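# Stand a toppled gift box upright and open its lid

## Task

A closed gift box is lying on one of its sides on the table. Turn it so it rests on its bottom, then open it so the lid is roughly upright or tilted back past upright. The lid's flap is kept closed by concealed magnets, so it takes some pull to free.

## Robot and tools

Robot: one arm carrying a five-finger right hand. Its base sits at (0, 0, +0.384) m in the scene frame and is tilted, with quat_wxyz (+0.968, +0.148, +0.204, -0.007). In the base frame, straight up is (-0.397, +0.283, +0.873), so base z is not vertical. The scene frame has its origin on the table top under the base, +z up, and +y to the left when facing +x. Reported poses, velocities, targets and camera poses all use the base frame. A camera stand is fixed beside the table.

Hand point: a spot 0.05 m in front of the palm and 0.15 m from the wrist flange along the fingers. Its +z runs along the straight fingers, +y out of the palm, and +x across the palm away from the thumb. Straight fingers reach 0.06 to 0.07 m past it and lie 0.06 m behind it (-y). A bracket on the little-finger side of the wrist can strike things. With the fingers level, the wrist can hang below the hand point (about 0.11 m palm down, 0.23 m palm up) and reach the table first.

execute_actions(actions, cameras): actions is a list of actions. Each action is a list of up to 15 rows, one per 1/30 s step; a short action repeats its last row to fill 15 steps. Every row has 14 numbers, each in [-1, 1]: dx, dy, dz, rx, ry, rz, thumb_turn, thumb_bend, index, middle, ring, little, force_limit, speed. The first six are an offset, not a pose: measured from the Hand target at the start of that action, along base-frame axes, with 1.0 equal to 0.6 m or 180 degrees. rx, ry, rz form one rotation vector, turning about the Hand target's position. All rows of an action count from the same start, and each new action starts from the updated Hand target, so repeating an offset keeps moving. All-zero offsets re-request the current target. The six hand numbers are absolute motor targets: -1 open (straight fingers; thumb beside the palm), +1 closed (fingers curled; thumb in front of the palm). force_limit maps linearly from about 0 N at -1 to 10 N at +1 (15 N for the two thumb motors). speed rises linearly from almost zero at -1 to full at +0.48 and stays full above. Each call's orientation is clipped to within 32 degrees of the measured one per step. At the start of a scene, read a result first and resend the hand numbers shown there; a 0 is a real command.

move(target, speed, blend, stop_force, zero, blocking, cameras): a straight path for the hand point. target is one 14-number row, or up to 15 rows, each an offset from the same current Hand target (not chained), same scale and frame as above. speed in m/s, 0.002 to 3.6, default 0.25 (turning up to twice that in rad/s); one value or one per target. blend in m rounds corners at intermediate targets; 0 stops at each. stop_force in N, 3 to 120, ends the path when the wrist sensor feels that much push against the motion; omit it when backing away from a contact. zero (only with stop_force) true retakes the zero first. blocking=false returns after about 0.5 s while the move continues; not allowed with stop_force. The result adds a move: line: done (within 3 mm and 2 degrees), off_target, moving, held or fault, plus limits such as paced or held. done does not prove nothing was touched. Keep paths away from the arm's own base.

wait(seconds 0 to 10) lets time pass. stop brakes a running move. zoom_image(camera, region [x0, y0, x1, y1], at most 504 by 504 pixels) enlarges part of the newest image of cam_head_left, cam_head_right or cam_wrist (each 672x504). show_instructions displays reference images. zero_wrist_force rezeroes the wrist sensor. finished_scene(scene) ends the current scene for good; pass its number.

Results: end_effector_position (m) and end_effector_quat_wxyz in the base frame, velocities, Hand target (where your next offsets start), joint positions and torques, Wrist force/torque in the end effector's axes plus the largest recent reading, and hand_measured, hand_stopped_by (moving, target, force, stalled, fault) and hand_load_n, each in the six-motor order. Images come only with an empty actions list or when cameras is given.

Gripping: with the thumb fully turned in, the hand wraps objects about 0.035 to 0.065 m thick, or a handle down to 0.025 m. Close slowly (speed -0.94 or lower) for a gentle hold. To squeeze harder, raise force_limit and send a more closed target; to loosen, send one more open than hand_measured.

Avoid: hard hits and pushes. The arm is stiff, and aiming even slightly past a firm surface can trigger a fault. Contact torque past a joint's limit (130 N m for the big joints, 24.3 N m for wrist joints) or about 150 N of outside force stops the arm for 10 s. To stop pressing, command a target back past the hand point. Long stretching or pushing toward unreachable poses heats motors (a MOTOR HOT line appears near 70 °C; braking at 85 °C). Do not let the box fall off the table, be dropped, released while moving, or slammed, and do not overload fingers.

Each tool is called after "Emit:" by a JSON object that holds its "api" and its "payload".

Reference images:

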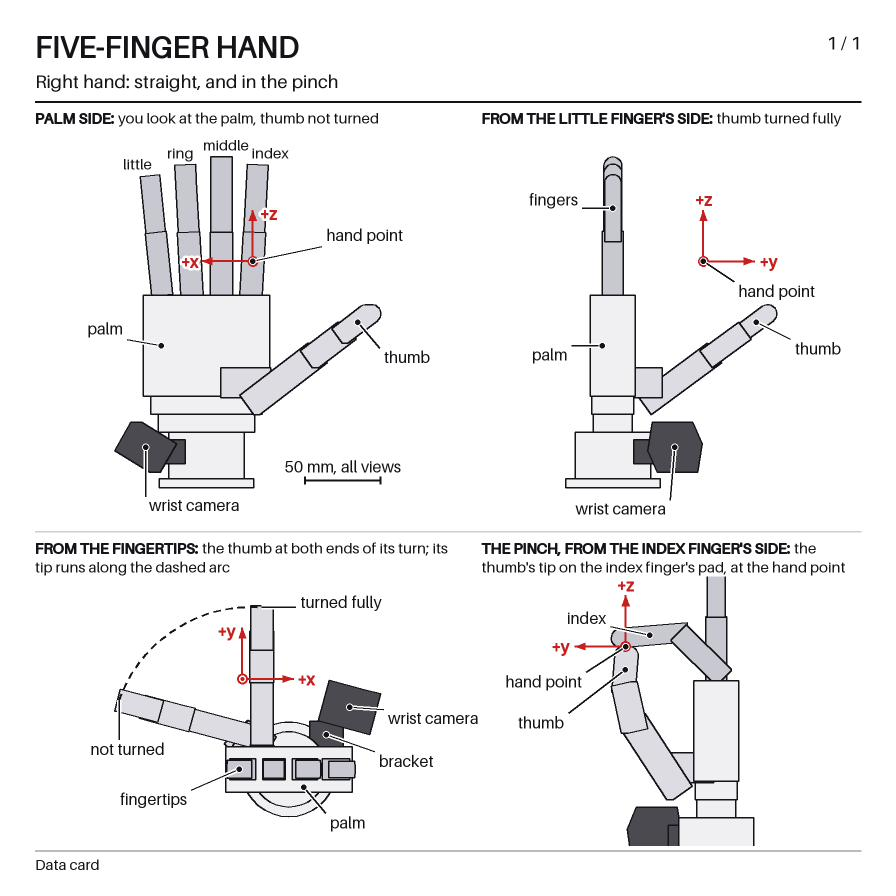

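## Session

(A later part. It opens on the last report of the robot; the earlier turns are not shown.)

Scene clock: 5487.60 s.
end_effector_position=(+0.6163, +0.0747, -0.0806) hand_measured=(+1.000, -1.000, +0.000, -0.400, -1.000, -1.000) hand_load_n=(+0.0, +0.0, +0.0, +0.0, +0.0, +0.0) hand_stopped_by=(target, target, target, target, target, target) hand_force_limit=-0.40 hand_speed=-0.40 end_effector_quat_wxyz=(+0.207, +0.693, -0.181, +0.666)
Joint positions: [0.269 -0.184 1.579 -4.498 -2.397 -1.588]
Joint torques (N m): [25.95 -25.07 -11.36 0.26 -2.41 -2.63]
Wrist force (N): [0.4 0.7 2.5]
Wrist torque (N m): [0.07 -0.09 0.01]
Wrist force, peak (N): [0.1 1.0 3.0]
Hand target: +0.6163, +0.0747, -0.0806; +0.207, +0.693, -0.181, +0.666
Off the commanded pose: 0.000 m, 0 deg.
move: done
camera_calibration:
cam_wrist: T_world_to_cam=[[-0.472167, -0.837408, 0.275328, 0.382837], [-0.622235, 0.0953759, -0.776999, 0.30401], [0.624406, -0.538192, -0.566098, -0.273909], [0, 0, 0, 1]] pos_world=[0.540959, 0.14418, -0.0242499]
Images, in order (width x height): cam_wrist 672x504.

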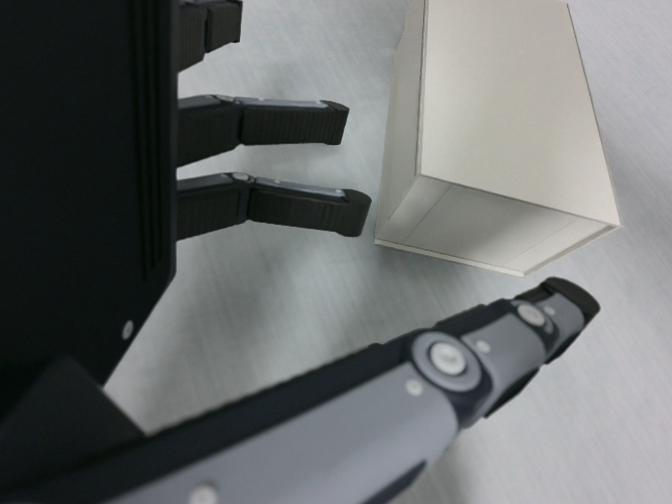

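Emit:
{"api": "move", "payload": {"target": [[0.0885,-0.0736,-0.0426,0,0,0,1,-1,0,-0.4,-1,-1,-0.4,-0.4],[0.0885,-0.0736,-0.0426,0,0,0,1,-0.5,0,-0.4,-1,-1,-0.4,-0.4]], "speed": 0.08, "cameras": ["all"]}}

Scene clock: 5503.50 s.
end_effector_position=(+0.6694, +0.0306, -0.1062) hand_measured=(+1.000, -0.500, +0.000, -0.400, -1.000, -1.000) hand_load_n=(+0.0, +0.0, +0.0, +0.0, +0.0, +0.0) hand_stopped_by=(target, target, target, target, target, target) hand_force_limit=-0.40 hand_speed=-0.40 end_effector_quat_wxyz=(+0.207, +0.693, -0.181, +0.666)
Joint positions: [0.161 -0.112 1.444 -4.439 -2.289 -1.594]
Joint torques (N m): [13.17 -25.63 -11.88 -0.09 2.06 -2.43]
Wrist force (N): [0.2 0.4 2.3]
Wrist torque (N m): [0.05 -0.04 -0.05]
Wrist force, peak (N): [0.1 0.9 2.9]
Hand target: +0.6694, +0.0306, -0.1062; +0.207, +0.693, -0.181, +0.666
Off the commanded pose: 0.000 m, 0 deg.
move: done
camera_calibration:
cam_wrist: T_world_to_cam=[[-0.472167, -0.837408, 0.275328, 0.377944], [-0.622235, 0.0953759, -0.776999, 0.321375], [0.624406, -0.538192, -0.566098, -0.345345], [0, 0, 0, 1]] pos_world=[0.594059, 0.0999803, -0.0498499]

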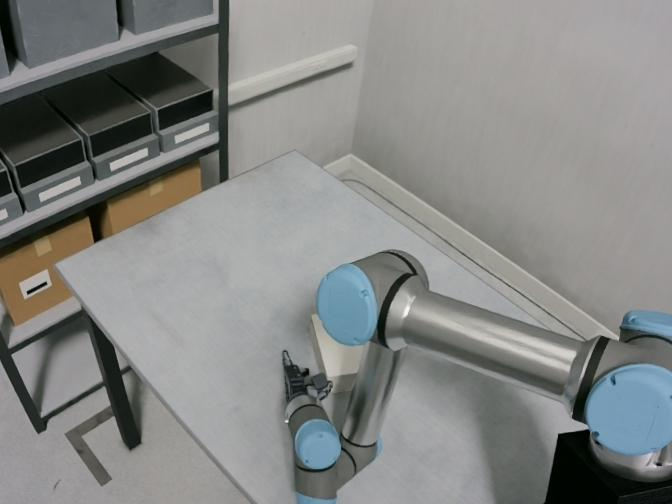

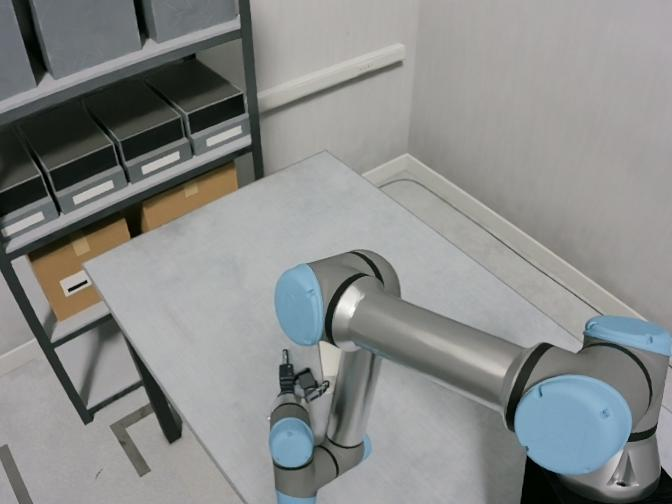

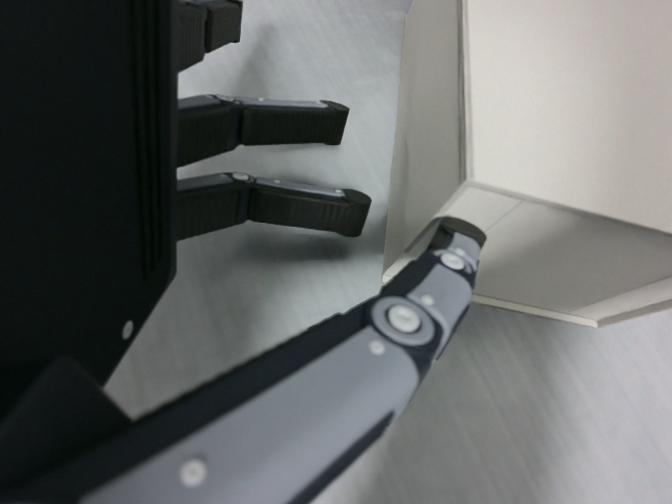

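Emit:
{"api": "zoom_image", "payload": {"camera": "cam_wrist", "region": [320, 140, 540, 320]}}

Scaled by 2.291 from the camera's 672x504 image, which has a finer 960x720 frame.

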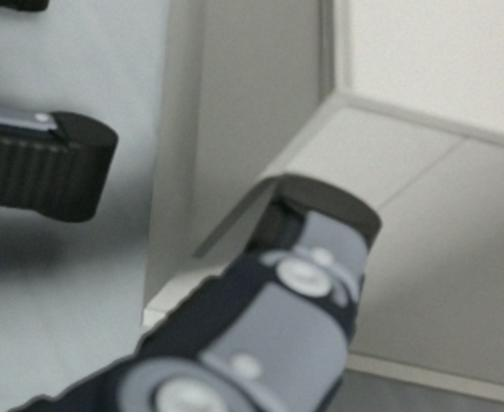

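Emit:
{"api": "move", "payload": {"target": [-0.0139,-0.0227,0.0011,0,0,0,1,-0.5,0,-0.4,-1,-1,-0.4,-0.4], "speed": 0.008, "stop_force": 3, "cameras": ["cam_wrist"]}}

Emit:
{"api": "zoom_image", "payload": {"camera": "cam_wrist", "region": [300, 140, 520, 320]}}

Scene clock: 5521.30 s.
end_effector_position=(+0.6611, +0.0170, -0.1055) hand_measured=(+1.000, -0.500, +0.000, -0.400, -1.000, -1.000) hand_load_n=(+0.0, +0.0, +0.5, +0.0, +0.0, +0.0) hand_stopped_by=(target, target, target, target, target, target) hand_force_limit=-0.40 hand_speed=-0.40 end_effector_quat_wxyz=(+0.207, +0.693, -0.181, +0.666)
Joint positions: [0.137 -0.12 1.486 -4.474 -2.266 -1.595]
Joint torques (N m): [13.01 -48.54 14.64 -3.61 2.21 -2.75]
Wrist force (N): [0.0 0.6 2.5]
Wrist torque (N m): [0.11 -0.04 -0.04]
Wrist force, peak (N): [0.0 0.7 2.8]
Hand target: +0.6611, +0.0170, -0.1055; +0.207, +0.693, -0.181, +0.666
Off the commanded pose: 0.000 m, 0 deg.
move: done
camera_calibration:
cam_wrist: T_world_to_cam=[[-0.472167, -0.837408, 0.275328, 0.362444], [-0.622235, 0.0953759, -0.776999, 0.318052], [0.624406, -0.538192, -0.566098, -0.347086], [0, 0, 0, 1]] pos_world=[0.585759, 0.0863803, -0.0491499]
Images, in order (width x height): cam_wrist 672x504.

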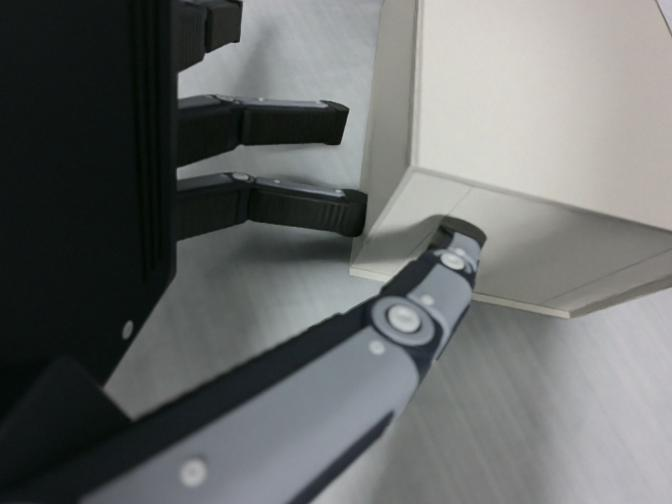

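Scaled by 2.291 from the camera's 672x504 image, which has a finer 960x720 frame.

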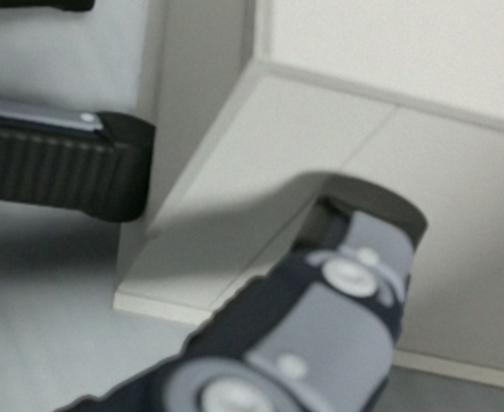

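Emit:
{"api": "move", "payload": {"target": [-0.0087,-0.0142,0.0007,0,0,0,1,-0.5,0,-0.4,-1,-1,-0.4,-0.4], "speed": 0.006, "stop_force": 3, "cameras": ["cam_wrist"]}}

Emit:
{"api": "zoom_image", "payload": {"camera": "cam_wrist", "region": [300, 140, 520, 320]}}

Scene clock: 5532.00 s.
end_effector_position=(+0.6559, +0.0084, -0.1051) hand_measured=(+1.000, -0.500, +0.000, -0.400, -1.000, -1.000) hand_load_n=(+0.0, +0.0, +0.0, +0.0, +0.0, +0.0) hand_stopped_by=(target, target, target, target, target, target) hand_force_limit=-0.40 hand_speed=-0.40 end_effector_quat_wxyz=(+0.207, +0.693, -0.181, +0.666)
Joint positions: [0.122 -0.125 1.512 -4.495 -2.25 -1.595]
Joint torques (N m): [12.39 -49.15 15.31 -3.74 2.17 -2.66]
Wrist force (N): [-0.1 0.6 2.5]
Wrist torque (N m): [0.10 -0.02 -0.03]
Wrist force, peak (N): [0.1 0.5 2.9]
Hand target: +0.6559, +0.0084, -0.1051; +0.207, +0.693, -0.181, +0.666
Off the commanded pose: 0.000 m, 0 deg.
move: done
camera_calibration:
cam_wrist: T_world_to_cam=[[-0.472167, -0.837408, 0.275328, 0.352761], [-0.622235, 0.0953759, -0.776999, 0.315938], [0.624406, -0.538192, -0.566098, -0.348187], [0, 0, 0, 1]] pos_world=[0.580559, 0.0778803, -0.0487499]
Images, in order (width x height): cam_wrist 672x504.

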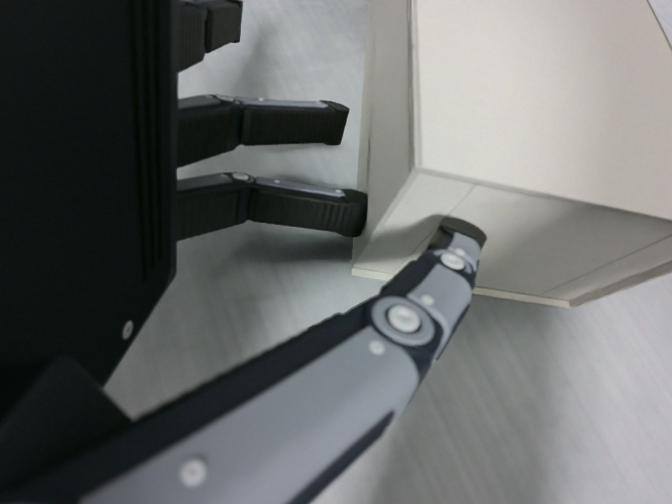

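Scaled by 2.291 from the camera's 672x504 image, which has a finer 960x720 frame.

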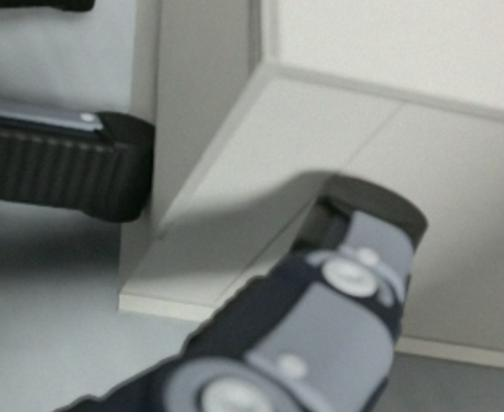

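Emit:
{"api": "move", "payload": {"target": [0.0126,-0.0073,0.0081,0,0,0,1,-0.5,0,-0.4,-1,-1,-0.4,-0.4], "speed": 0.008, "stop_force": 3, "cameras": ["cam_wrist"]}}

Emit:
{"api": "zoom_image", "payload": {"camera": "cam_wrist", "region": [300, 140, 520, 320]}}

Scene clock: 5547.07 s.
end_effector_position=(+0.6634, +0.0041, -0.1003) hand_measured=(+1.000, -0.500, +0.000, -0.400, -1.000, -1.000) hand_load_n=(+0.0, +0.0, +0.0, +0.0, +0.0, +0.0) hand_stopped_by=(target, target, target, target, target, target) hand_force_limit=-0.40 hand_speed=-0.40 end_effector_quat_wxyz=(+0.207, +0.693, -0.181, +0.666)
Joint positions: [0.111 -0.134 1.505 -4.479 -2.24 -1.596]
Joint torques (N m): [12.08 -49.04 -11.7 -0.15 2.23 -2.59]
Wrist force (N): [0.3 0.9 1.8]
Wrist torque (N m): [0.13 -0.05 0.00]
Wrist force, peak (N): [0.2 0.8 2.7]
Hand target: +0.6634, +0.0041, -0.1003; +0.207, +0.693, -0.181, +0.666
Off the commanded pose: 0.000 m, 0 deg.
move: done
camera_calibration:
cam_wrist: T_world_to_cam=[[-0.472167, -0.837408, 0.275328, 0.351268], [-0.622235, 0.0953759, -0.776999, 0.324831], [0.624406, -0.538192, -0.566098, -0.352465], [0, 0, 0, 1]] pos_world=[0.588059, 0.0734803, -0.0438499]
Images, in order (width x height): cam_wrist 672x504.

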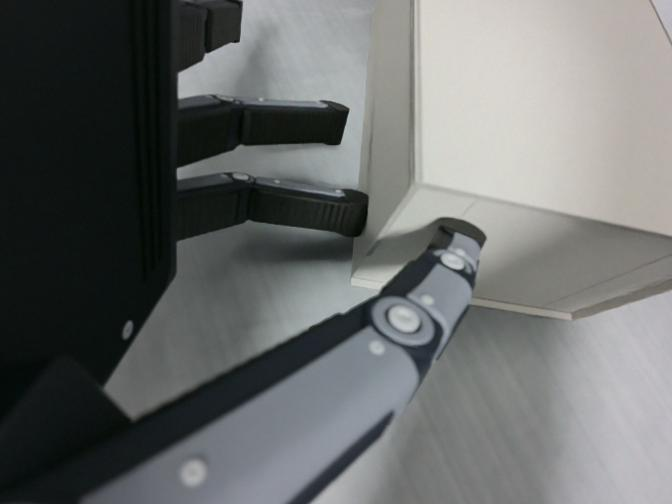

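Scaled by 2.291 from the camera's 672x504 image, which has a finer 960x720 frame.

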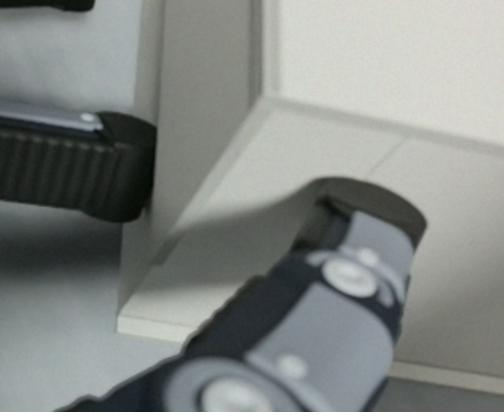

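Emit:
{"api": "move", "payload": {"target": [0,0,0,0,0,0,1,-0.3,0,-0.4,-1,-1,-0.3,-0.8], "speed": 0.01, "cameras": ["cam_wrist"]}}

Emit:
{"api": "zoom_image", "payload": {"camera": "cam_wrist", "region": [300, 140, 520, 320]}}

Scene clock: 5562.40 s.
end_effector_position=(+0.6634, +0.0041, -0.1003) hand_measured=(+1.000, -0.300, +0.000, -0.400, -1.000, -1.000) hand_load_n=(+1.0, +1.0, +1.0, +0.0, +0.0, +0.0) hand_stopped_by=(target, target, target, target, target, target) hand_force_limit=-0.30 hand_speed=-0.80 end_effector_quat_wxyz=(+0.207, +0.693, -0.181, +0.666)
Joint positions: [0.111 -0.134 1.505 -4.479 -2.24 -1.596]
Joint torques (N m): [13.21 -48.21 -10.83 0.1 2.02 -2.56]
Wrist force (N): [-0.1 0.8 2.2]
Wrist torque (N m): [0.15 0.00 -0.01]
Wrist force, peak (N): [0.1 0.6 2.5]
Hand target: +0.6634, +0.0041, -0.1003; +0.207, +0.693, -0.181, +0.666
Off the commanded pose: 0.000 m, 0 deg.
move: done
camera_calibration:
cam_wrist: T_world_to_cam=[[-0.472167, -0.837408, 0.275328, 0.351268], [-0.622235, 0.0953759, -0.776999, 0.324831], [0.624406, -0.538192, -0.566098, -0.352465], [0, 0, 0, 1]] pos_world=[0.588059, 0.0734803, -0.0438499]
Images, in order (width x height): cam_wrist 672x504.

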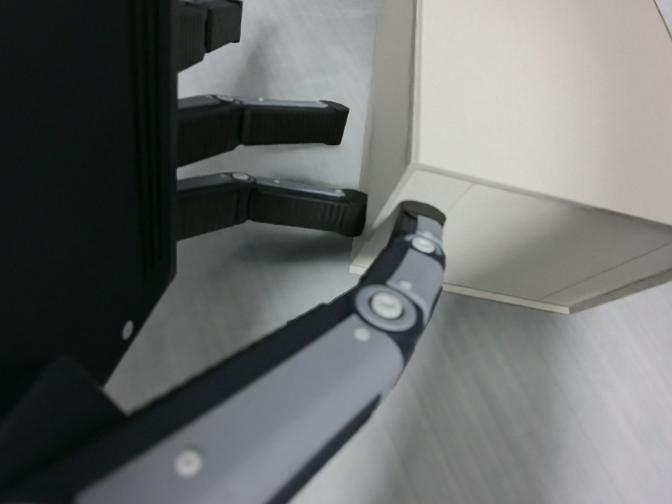

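Scaled by 2.291 from the camera's 672x504 image, which has a finer 960x720 frame.

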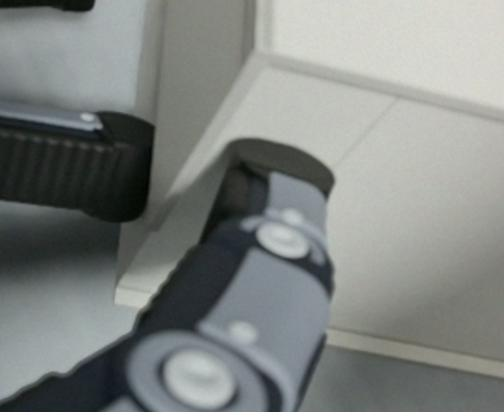

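Emit:
{"api": "move", "payload": {"target": [[0.0076,-0.0044,0.0049,0,0,0,1,-0.3,0,-0.4,-1,-1,-0.3,-0.8],[0.0076,-0.0044,0.0049,0,0,0,1,-0.15,0,-0.4,-1,-1,-0.1,-0.8]], "speed": 0.01, "cameras": ["cam_wrist"]}}

Emit:
{"api": "zoom_image", "payload": {"camera": "cam_wrist", "region": [300, 140, 520, 320]}}

Scene clock: 5571.97 s.
end_effector_position=(+0.6680, +0.0014, -0.0973) hand_measured=(+1.000, -0.220, +0.000, -0.400, -1.000, -1.000) hand_load_n=(+0.5, +1.5, +1.0, +0.0, +0.0, +0.0) hand_stopped_by=(target, force, target, target, target, target) hand_force_limit=-0.10 hand_speed=-0.80 end_effector_quat_wxyz=(+0.207, +0.693, -0.181, +0.666)
Joint positions: [0.105 -0.139 1.5 -4.47 -2.233 -1.596]
Joint torques (N m): [13.34 -46.16 -10.55 -0.38 1.9 -2.29]
Wrist force (N): [0.1 0.6 2.3]
Wrist torque (N m): [0.12 0.03 -0.03]
Wrist force, peak (N): [3.6 -0.6 -0.9]
Hand target: +0.6680, +0.0014, -0.0973; +0.207, +0.693, -0.181, +0.666
Off the commanded pose: 0.000 m, 0 deg.
move: done
camera_calibration:
cam_wrist: T_world_to_cam=[[-0.472149, -0.837411, 0.27535, 0.350455], [-0.622248, 0.0953524, -0.776991, 0.330205], [0.624406, -0.538192, -0.566098, -0.355094], [0, 0, 0, 1]] pos_world=[0.592659, 0.0708801, -0.0409499]
Images, in order (width x height): cam_wrist 672x504.

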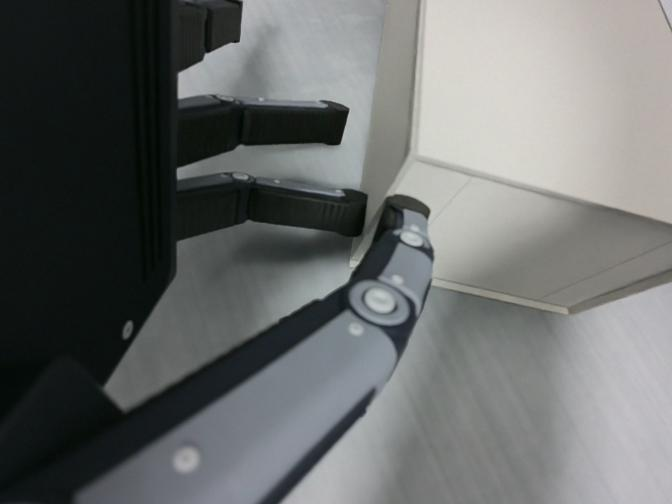

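Scaled by 2.291 from the camera's 672x504 image, which has a finer 960x720 frame.

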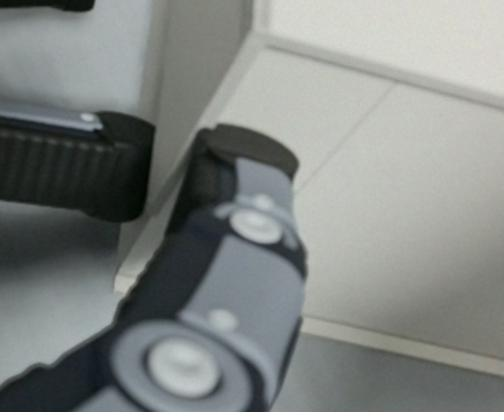

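Emit:
{"api": "move", "payload": {"target": [[0,0,0,0,0,0,1,0.0,0,-0.4,-1,-1,0.1,-0.85]], "speed": 0.01, "cameras": ["cam_wrist"]}}

Emit:
{"api": "zoom_image", "payload": {"camera": "cam_wrist", "region": [300, 140, 520, 320]}}

Scene clock: 5579.53 s.
end_effector_position=(+0.6680, +0.0014, -0.0973) hand_measured=(+1.000, -0.002, +0.000, -0.400, -1.000, -1.000) hand_load_n=(+0.5, +3.5, +4.0, +0.0, +0.0, +0.0) hand_stopped_by=(target, target, target, target, target, target) hand_force_limit=0.10 hand_speed=-0.85 end_effector_quat_wxyz=(+0.207, +0.693, -0.181, +0.666)
Joint positions: [0.105 -0.139 1.5 -4.47 -2.233 -1.596]
Joint torques (N m): [23.45 -25.29 -7.7 -2.89 -0.74 1.61]
Wrist force (N): [-0.3 0.6 2.4]
Wrist torque (N m): [0.16 0.02 -0.01]
Wrist force, peak (N): [-0.2 0.7 2.9]
Hand target: +0.6680, +0.0014, -0.0973; +0.207, +0.693, -0.181, +0.666
Off the commanded pose: 0.000 m, 0 deg.
move: done
camera_calibration:
cam_wrist: T_world_to_cam=[[-0.472196, -0.837404, 0.275291, 0.35048], [-0.622212, 0.0954155, -0.777012, 0.330178], [0.624406, -0.538192, -0.566098, -0.355095], [0, 0, 0, 1]] pos_world=[0.592659, 0.0708805, -0.04095]
Images, in order (width x height): cam_wrist 672x504.

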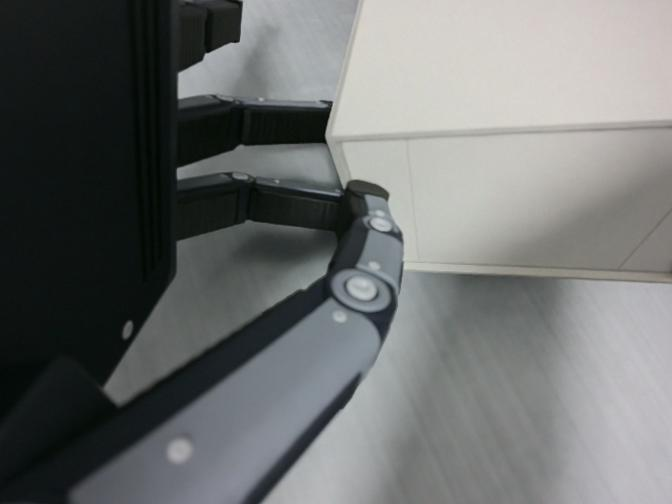

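Scaled by 2.291 from the camera's 672x504 image, which has a finer 960x720 frame.

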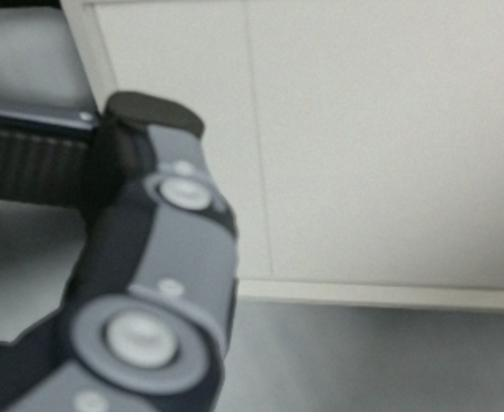

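Emit:
{"api": "wait", "payload": {"seconds": 0.1, "cameras": ["all"]}}

Emit:
{"api": "zoom_image", "payload": {"camera": "cam_wrist", "region": [180, 60, 480, 320]}}

Scene clock: 5620.50 s.
end_effector_position=(+0.6680, +0.0014, -0.0973) hand_measured=(+1.000, -0.002, +0.000, -0.400, -1.000, -1.000) hand_load_n=(+0.5, +3.0, +4.5, +0.0, +0.0, +0.0) hand_stopped_by=(target, target, target, target, target, target) hand_force_limit=0.10 hand_speed=-0.85 end_effector_quat_wxyz=(+0.207, +0.693, -0.181, +0.666)
Joint positions: [0.105 -0.139 1.5 -4.47 -2.233 -1.596]
Joint torques (N m): [23.15 -25.59 -5.55 -1.15 -2.32 2.11]
Wrist force (N): [-0.4 0.8 2.6]
Wrist torque (N m): [0.18 0.03 -0.01]
Wrist force, peak (N): [-0.3 0.6 3.0]
Hand target: +0.6680, +0.0014, -0.0973; +0.207, +0.693, -0.181, +0.666
Off the commanded pose: 0.000 m, 0 deg.
wait: 0.10 s; at rest from the start
camera_calibration:
cam_wrist: T_world_to_cam=[[-0.472196, -0.837404, 0.275291, 0.35048], [-0.622212, 0.0954155, -0.777012, 0.330178], [0.624406, -0.538192, -0.566098, -0.355095], [0, 0, 0, 1]] pos_world=[0.592659, 0.0708805, -0.04095]

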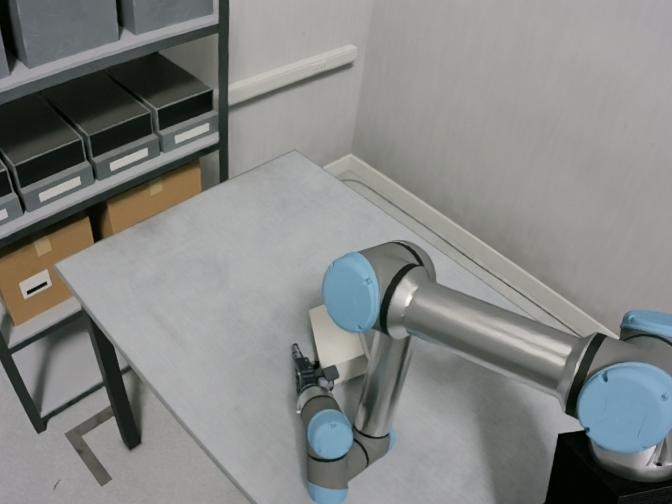

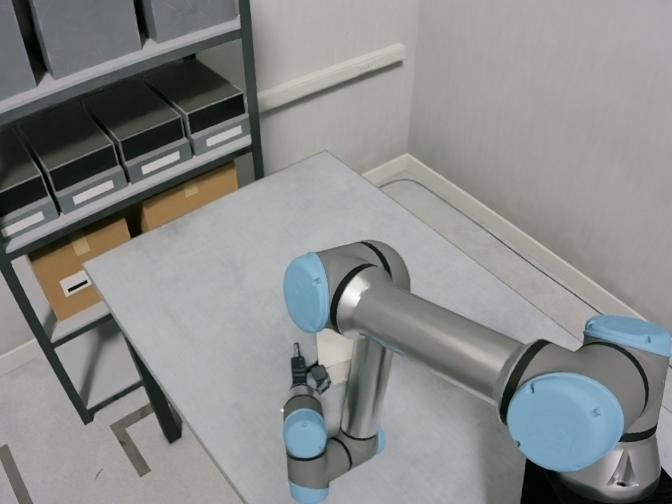

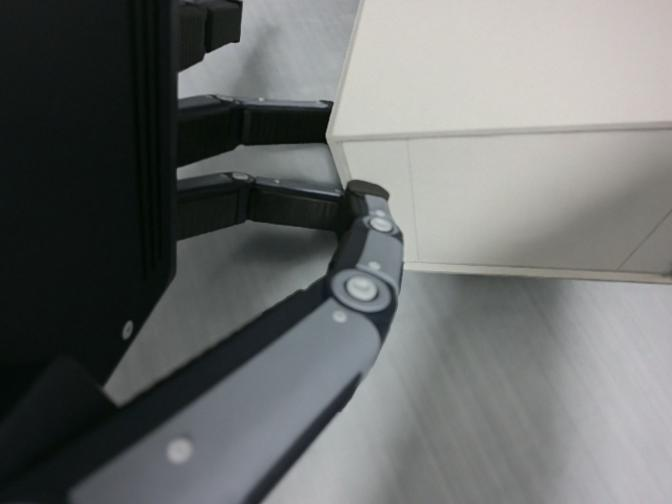

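Scaled by 1.680 from the camera's 672x504 image, which has a finer 960x720 frame.

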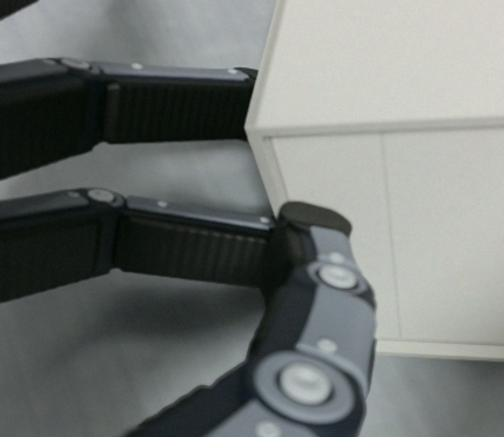

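Emit:
{"api": "zoom_image", "payload": {"camera": "cam_wrist", "region": [320, 60, 672, 320]}}

Emit:
{"api": "zoom_image", "payload": {"camera": "cam_head_left", "region": [260, 280, 420, 420]}}

Emit:
{"api": "zoom_image", "payload": {"camera": "cam_head_right", "region": [260, 310, 400, 430]}}

Scaled by 1.432 from the camera's 672x504 image, which has a finer 960x720 frame.

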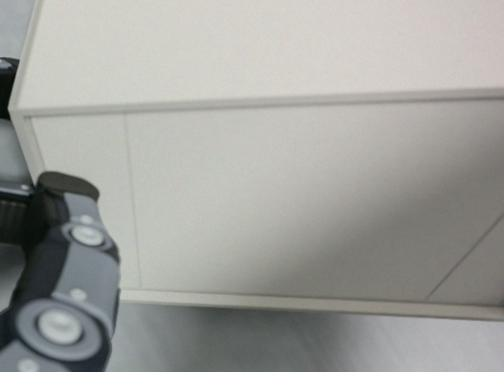

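Scaled by 3.150 from the camera's 672x504 image, which has a finer 960x720 frame.

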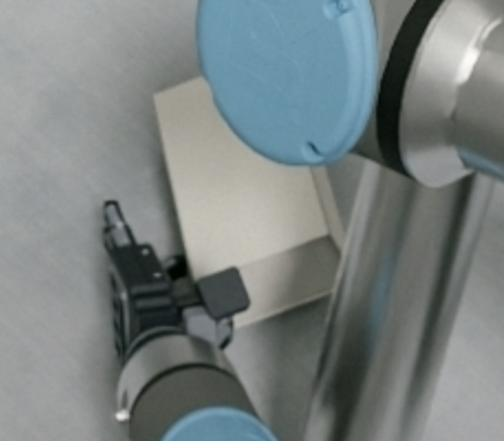

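Scaled by 3.600 from the camera's 672x504 image, which has a finer 960x720 frame.

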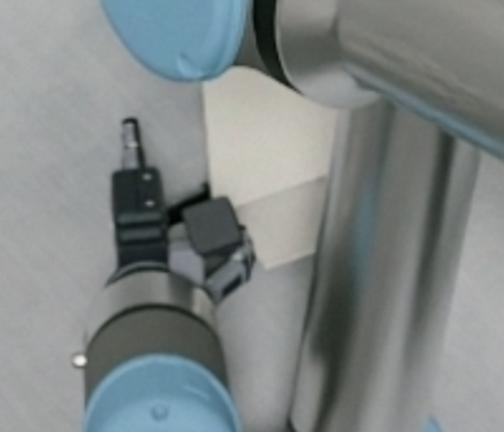

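Emit:
{"api": "execute_actions", "payload": {"actions": [[[0,0,0,0,0,0,1,-0.2,0,-0.4,-1,-1,0.1,-0.92]],[[0,0,0,0,0,0,1,-0.2,0,-0.4,-1,-1,0.1,-0.92]],[[0,0,0,0,0,0,1,-0.2,0,-0.4,-1,-1,0.1,-0.92]]], "cameras": ["cam_wrist"]}}

Scene clock: 5990.60 s.
end_effector_position=(+0.6680, +0.0014, -0.0973) hand_measured=(+1.000, -0.200, +0.000, -0.400, -1.000, -1.000) hand_load_n=(+0.0, +0.0, +0.5, +0.5, +0.0, +0.0) hand_stopped_by=(target, target, target, target, target, target) hand_force_limit=0.10 hand_speed=-0.92 end_effector_quat_wxyz=(+0.207, +0.693, -0.181, +0.666)
Joint positions: [0.105 -0.139 1.5 -4.47 -2.233 -1.596]
Joint torques (N m): [21.85 -26.49 -2.65 -0.37 -2.46 2.03]
Wrist force (N): [0.0 0.6 2.4]
Wrist torque (N m): [0.11 -0.01 -0.03]
Wrist force, peak (N): [-0.3 0.8 2.9]
Hand target: +0.6680, +0.0014, -0.0973; +0.207, +0.693, -0.181, +0.666
Off the commanded pose: 0.000 m, 0 deg.
camera_calibration:
cam_wrist: T_world_to_cam=[[-0.472167, -0.837408, 0.275328, 0.350464], [-0.622235, 0.0953759, -0.776999, 0.330195], [0.624406, -0.538192, -0.566098, -0.355094], [0, 0, 0, 1]] pos_world=[0.592659, 0.0708803, -0.0409499]
Images, in order (width x height): cam_wrist 672x504.

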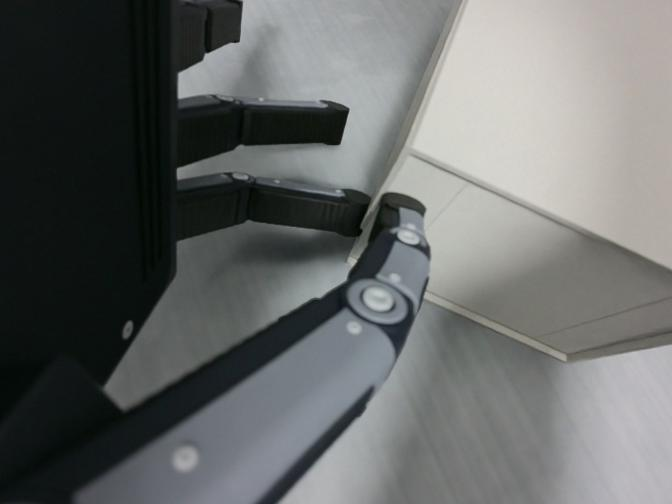

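Emit:
{"api": "move", "payload": {"target": [-0.0583, 0.0657, -0.0479, 0, 0, 0, 1, -0.5, 0, -0.4, -1, -1, 0.1, -0.85], "speed": 0.08}}

Emit:
{"api": "move", "payload": {"target": [-0.0265, 0.0189, 0.0582, 0.02647, -0.01891, -0.0582, 1, -0.5, 0.3, -1, -1, -1, 0.1, 0], "speed": 0.1, "cameras": ["cam_wrist"]}}

Scene clock: 6004.13 s.
end_effector_position=(+0.6330, +0.0408, -0.1261) hand_measured=(+1.000, -0.500, +0.000, -0.400, -1.000, -1.000) hand_load_n=(+0.5, -0.5, +0.0, +0.0, +0.0, +0.0) hand_stopped_by=(target, target, target, target, target, target) hand_force_limit=0.10 hand_speed=-0.85 end_effector_quat_wxyz=(+0.207, +0.693, -0.181, +0.666)
Joint positions: [0.194 -0.079 1.492 -4.519 -2.322 -1.592]
Joint torques (N m): [24.77 -23.62 -10.86 -3.44 -2.4 2.02]
Wrist force (N): [0.3 0.8 2.2]
Wrist torque (N m): [0.10 -0.03 -0.11]
Wrist force, peak (N): [0.3 0.7 2.8]
Hand target: +0.6330, +0.0408, -0.1261; +0.207, +0.693, -0.181, +0.666
Off the commanded pose: 0.000 m, 0 deg.
move: done

Scene clock: 6005.80 s.
end_effector_position=(+0.6172, +0.0522, -0.0912) hand_measured=(+1.000, -0.500, +0.300, -1.000, -1.000, -1.000) hand_load_n=(+0.0, +0.0, +0.0, +0.0, +0.0, +0.0) hand_stopped_by=(target, target, target, target, target, target) hand_force_limit=0.10 hand_speed=0.00 end_effector_quat_wxyz=(+0.233, +0.661, -0.277, +0.657)
Joint positions: [0.259 -0.16 1.476 -4.405 -2.567 -1.47]
Joint torques (N m): [26.41 -51.18 -11.98 0.4 -2.67 2.2]
Wrist force (N): [0.0 0.8 2.2]
Wrist torque (N m): [0.10 -0.02 -0.10]
Wrist force, peak (N): [0.2 1.2 2.8]
Hand target: +0.6171, +0.0522, -0.0911; +0.233, +0.661, -0.277, +0.657
Off the commanded pose: 0.000 m, 0 deg.
move: done
camera_calibration:
cam_wrist: T_world_to_cam=[[-0.631503, -0.755113, 0.176089, 0.452278], [-0.54211, 0.267615, -0.796554, 0.238255], [0.554365, -0.598487, -0.578354, -0.247291], [0, 0, 0, 1]] pos_world=[0.551865, 0.12976, -0.0328799]
Images, in order (width x height): cam_wrist 672x504.

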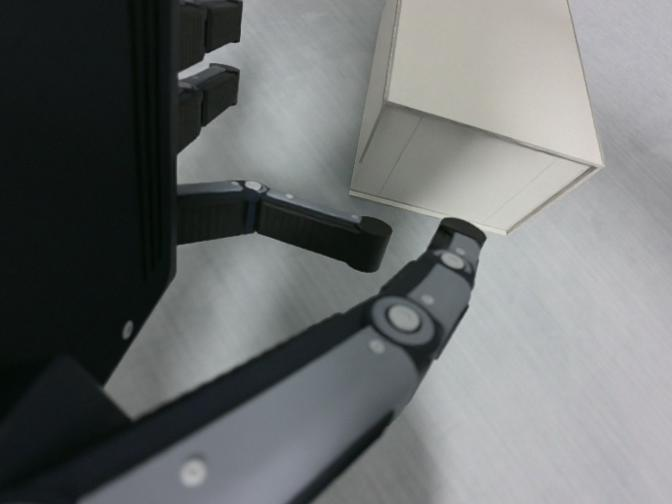

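Emit:
{"api": "zoom_image", "payload": {"camera": "cam_wrist", "region": [330, 0, 630, 260]}}

Scaled by 1.680 from the camera's 672x504 image, which has a finer 960x720 frame.

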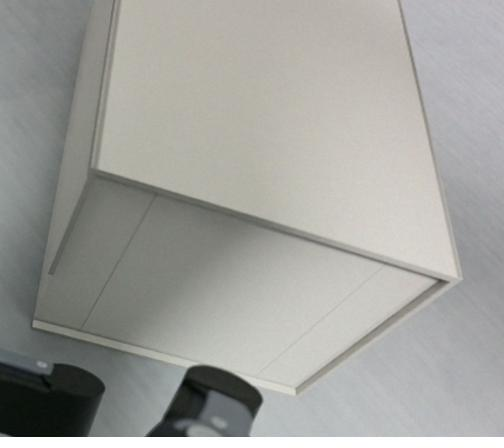

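Emit:
{"api": "move", "payload": {"target": [0.0483, -0.0143, -0.0636, 0, 0, 0, 1, -0.5, 0.3, -0.5, -0.3, -1, 0.1, 0], "speed": 0.1, "cameras": ["cam_wrist"]}}

Emit:
{"api": "zoom_image", "payload": {"camera": "cam_wrist", "region": [330, 0, 630, 260]}}

Scene clock: 6065.30 s.
end_effector_position=(+0.6441, +0.0442, -0.1271) hand_measured=(+1.000, -0.500, +0.300, -0.500, -0.300, -1.000) hand_load_n=(+0.0, +0.0, +0.0, +0.0, +0.0, +0.0) hand_stopped_by=(target, target, target, target, target, target) hand_force_limit=0.10 hand_speed=0.00 end_effector_quat_wxyz=(+0.233, +0.662, -0.277, +0.657)
Joint positions: [0.232 -0.065 1.338 -4.364 -2.539 -1.472]
Joint torques (N m): [21 -37.97 -2.88 -1.33 -0.28 -0.2]
Wrist force (N): [0.2 0.8 2.4]
Wrist torque (N m): [0.08 -0.05 -0.02]
Wrist force, peak (N): [-0.9 0.8 3.0]
Hand target: +0.6441, +0.0442, -0.1271; +0.233, +0.662, -0.277, +0.657 (not the last commanded pose)
Off the commanded pose: 0.003 m, 0 deg.
FORCE FAULT: contact force on the arm reached its limit, and the arm stopped for 10 seconds. The contact can be on any part of the arm, not only on its tool. That time counts as 20 of the actions that you can send in this scene. The arm's remaining commands of this call were not run. The arm's target is now where it stood when the stop ended, not its last command. The arm accepts commands again.
move: fault
camera_calibration:
cam_wrist: T_world_to_cam=[[-0.631054, -0.7555, 0.176041, 0.469233], [-0.542527, 0.267621, -0.796268, 0.22675], [0.554469, -0.597995, -0.578763, -0.287902], [0, 0, 0, 1]] pos_world=[0.578762, 0.121658, -0.0686771]
Images, in order (width x height): cam_wrist 672x504.

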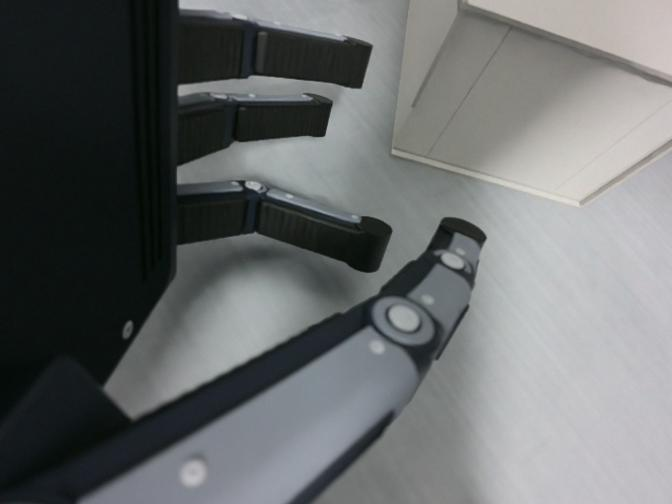

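Scaled by 1.680 from the camera's 672x504 image, which has a finer 960x720 frame.

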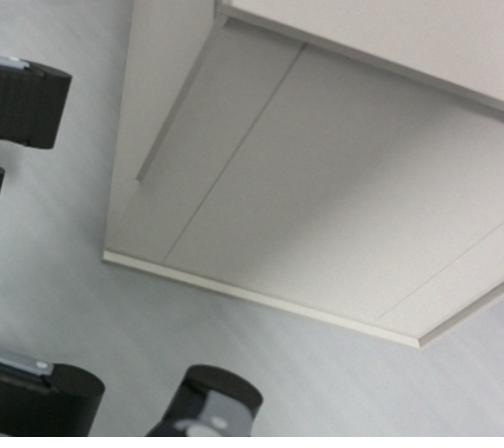

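Emit:
{"api": "move", "payload": {"target": [-0.0353, 0.0406, 0.0281, 0.0370, 0.0413, 0.0034, 1, -0.35, 0.2, -0.15, -0.4, -0.4, 0.1, 0], "speed": 0.08, "cameras": ["cam_wrist"]}}

Emit:
{"api": "zoom_image", "payload": {"camera": "cam_wrist", "region": [340, 0, 640, 260]}}

Scene clock: 6119.97 s.
end_effector_position=(+0.6229, +0.0685, -0.1102) hand_measured=(+1.000, -0.350, +0.200, -0.150, -0.400, -0.400) hand_load_n=(+0.0, +0.0, +0.0, +0.0, +0.0, +0.0) hand_stopped_by=(target, target, target, target, target, target) hand_force_limit=0.10 hand_speed=0.00 end_effector_quat_wxyz=(+0.208, +0.717, -0.296, +0.597)
Joint positions: [0.267 -0.237 1.578 -4.121 -2.533 -1.214]
Joint torques (N m): [27.1 -50.64 12.63 0.16 1.83 2.25]
Wrist force (N): [0.4 0.8 2.8]
Wrist torque (N m): [0.07 -0.08 -0.08]
Wrist force, peak (N): [0.1 1.1 2.9]
Hand target: +0.6229, +0.0685, -0.1102; +0.208, +0.717, -0.296, +0.596
Off the commanded pose: 0.000 m, 0 deg.
move: done
camera_calibration:
cam_wrist: T_world_to_cam=[[-0.600605, -0.781995, 0.166604, 0.453064], [-0.641862, 0.347325, -0.683651, 0.291005], [0.476746, -0.517541, -0.710538, -0.223426], [0, 0, 0, 1]] pos_world=[0.565415, 0.137588, -0.035289]
Images, in order (width x height): cam_wrist 672x504.

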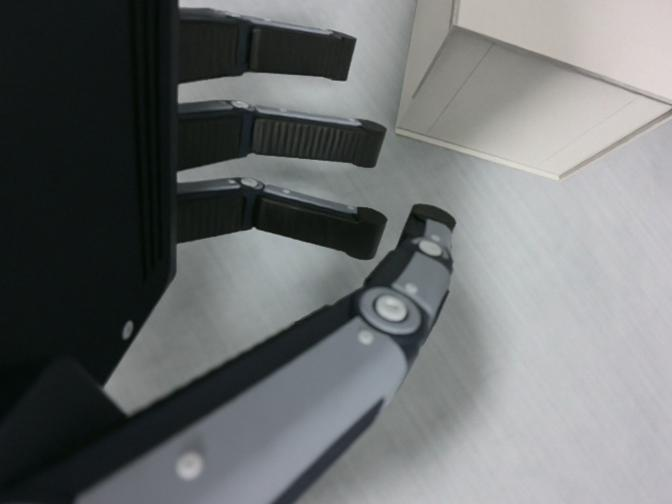

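Scaled by 1.680 from the camera's 672x504 image, which has a finer 960x720 frame.

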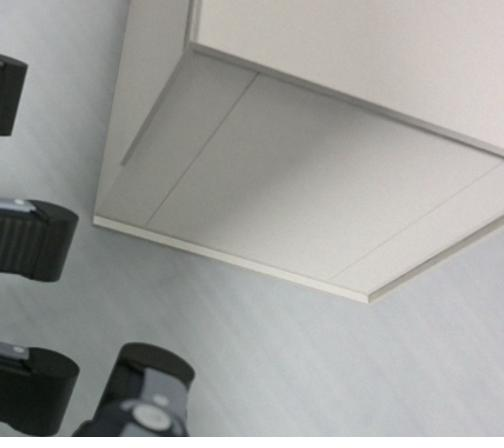

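Emit:
{"api": "move", "payload": {"target": [0.0257, -0.0184, -0.0566, 0, 0, 0, 1, -0.35, 0.2, -0.15, -0.4, -0.4, 0.1, 0], "speed": 0.06, "stop_force": 5}}

Emit:
{"api": "move", "payload": {"target": [0.0860, -0.0826, 0.0659, 0, 0, 0, 1, -0.35, 0.2, -0.15, -0.4, -0.4, 0.1, 0], "speed": 0.06, "stop_force": 5, "cameras": ["cam_wrist"]}}

Emit:
{"api": "zoom_image", "payload": {"camera": "cam_wrist", "region": [300, 60, 560, 300]}}

Scene clock: 6146.67 s.
end_effector_position=(+0.6383, +0.0575, -0.1441) hand_measured=(+1.000, -0.350, +0.200, -0.150, -0.400, -0.400) hand_load_n=(+0.0, +0.0, +0.0, +0.0, +0.0, +0.0) hand_stopped_by=(target, target, target, target, target, target) hand_force_limit=0.10 hand_speed=0.00 end_effector_quat_wxyz=(+0.208, +0.717, -0.296, +0.596)
Joint positions: [0.24 -0.153 1.486 -4.126 -2.508 -1.23]
Joint torques (N m): [13.89 -26.04 -13.07 -0.05 1.66 -2.67]
Wrist force (N): [0.4 1.0 2.4]
Wrist torque (N m): [0.10 -0.10 0.01]
Wrist force, peak (N): [0.1 1.0 3.0]
Hand target: +0.6383, +0.0575, -0.1442; +0.208, +0.717, -0.296, +0.596
Off the commanded pose: 0.000 m, 0 deg.
move: done

Scene clock: 6149.23 s.
end_effector_position=(+0.6899, +0.0079, -0.1046) hand_measured=(+1.000, -0.350, +0.200, -0.150, -0.400, -0.400) hand_load_n=(+0.0, +0.0, +0.0, +0.0, +0.0, +0.0) hand_stopped_by=(target, target, target, target, target, target) hand_force_limit=0.10 hand_speed=0.00 end_effector_quat_wxyz=(+0.208, +0.717, -0.296, +0.596)
Joint positions: [0.136 -0.219 1.455 -4.07 -2.409 -1.283]
Joint torques (N m): [13.25 -51.95 -14.66 -0.12 1.81 -2.64]
Wrist force (N): [0.3 0.1 2.1]
Wrist torque (N m): [-0.01 -0.06 -0.03]
Wrist force, peak (N): [0.3 1.1 2.9]
Hand target: +0.6899, +0.0079, -0.1046; +0.208, +0.717, -0.296, +0.596
Off the commanded pose: 0.000 m, 0 deg.
move: done
camera_calibration:
cam_wrist: T_world_to_cam=[[-0.600516, -0.782066, 0.166595, 0.444991], [-0.642099, 0.347475, -0.683352, 0.359099], [0.476539, -0.517334, -0.710828, -0.28269], [0, 0, 0, 1]] pos_world=[0.632514, 0.0769887, -0.0296866]
Images, in order (width x height): cam_wrist 672x504.

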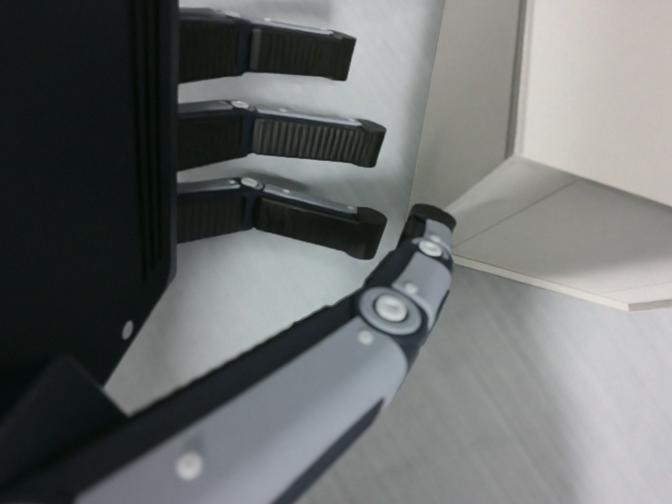

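Scaled by 1.938 from the camera's 672x504 image, which has a finer 960x720 frame.

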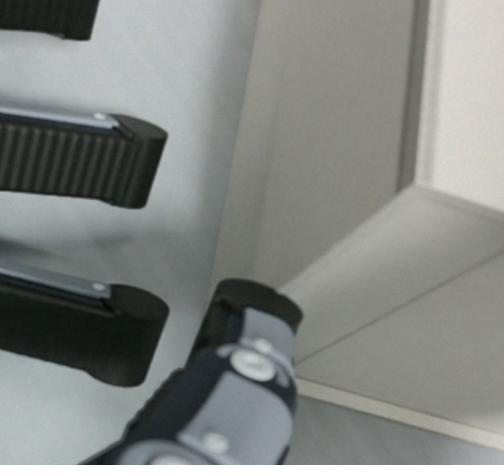

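Emit:
{"api": "move", "payload": {"target": [0.0179, -0.0172, 0.0137, 0, 0, 0, 1, -0.35, 0.2, -0.15, -0.4, -0.4, 0.1, 0], "speed": 0.01, "stop_force": 3, "cameras": ["cam_wrist"]}}

Emit:
{"api": "zoom_image", "payload": {"camera": "cam_wrist", "region": [300, 60, 560, 300]}}

Scene clock: 6163.83 s.
end_effector_position=(+0.7007, -0.0024, -0.0964) hand_measured=(+1.000, -0.350, +0.200, -0.150, -0.400, -0.400) hand_load_n=(+0.0, +0.0, +0.0, +0.0, +0.0, +0.0) hand_stopped_by=(target, target, target, target, target, target) hand_force_limit=0.10 hand_speed=0.00 end_effector_quat_wxyz=(+0.208, +0.717, -0.296, +0.596)
Joint positions: [0.116 -0.231 1.444 -4.054 -2.39 -1.292]
Joint torques (N m): [13.74 -52.38 -14.73 -0.15 1.82 -2.67]
Wrist force (N): [0.2 0.7 1.8]
Wrist torque (N m): [0.10 -0.02 -0.02]
Wrist force, peak (N): [0.0 0.4 2.5]
Hand target: +0.7007, -0.0024, -0.0964; +0.208, +0.717, -0.296, +0.596
Off the commanded pose: 0.000 m, 0 deg.
move: done
camera_calibration:
cam_wrist: T_world_to_cam=[[-0.600516, -0.782066, 0.166595, 0.441995], [-0.642099, 0.347475, -0.683352, 0.375152], [0.476539, -0.517334, -0.710828, -0.287289], [0, 0, 0, 1]] pos_world=[0.643214, 0.0666887, -0.0214866]
Images, in order (width x height): cam_wrist 672x504.

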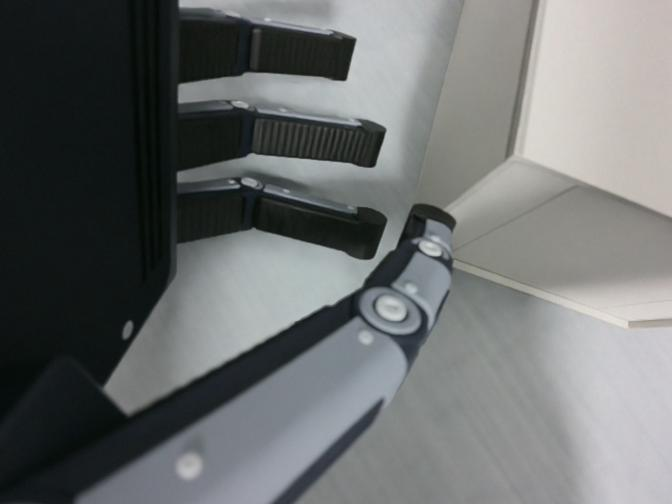

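Scaled by 1.938 from the camera's 672x504 image, which has a finer 960x720 frame.

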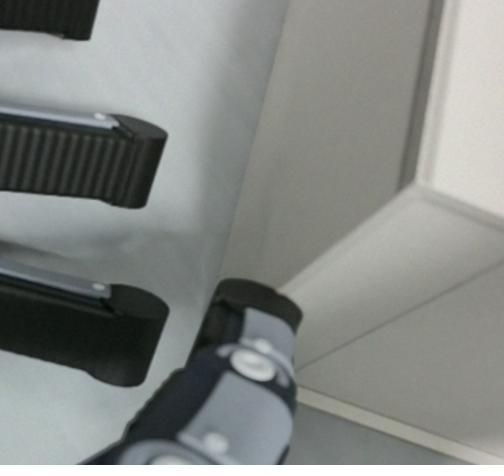

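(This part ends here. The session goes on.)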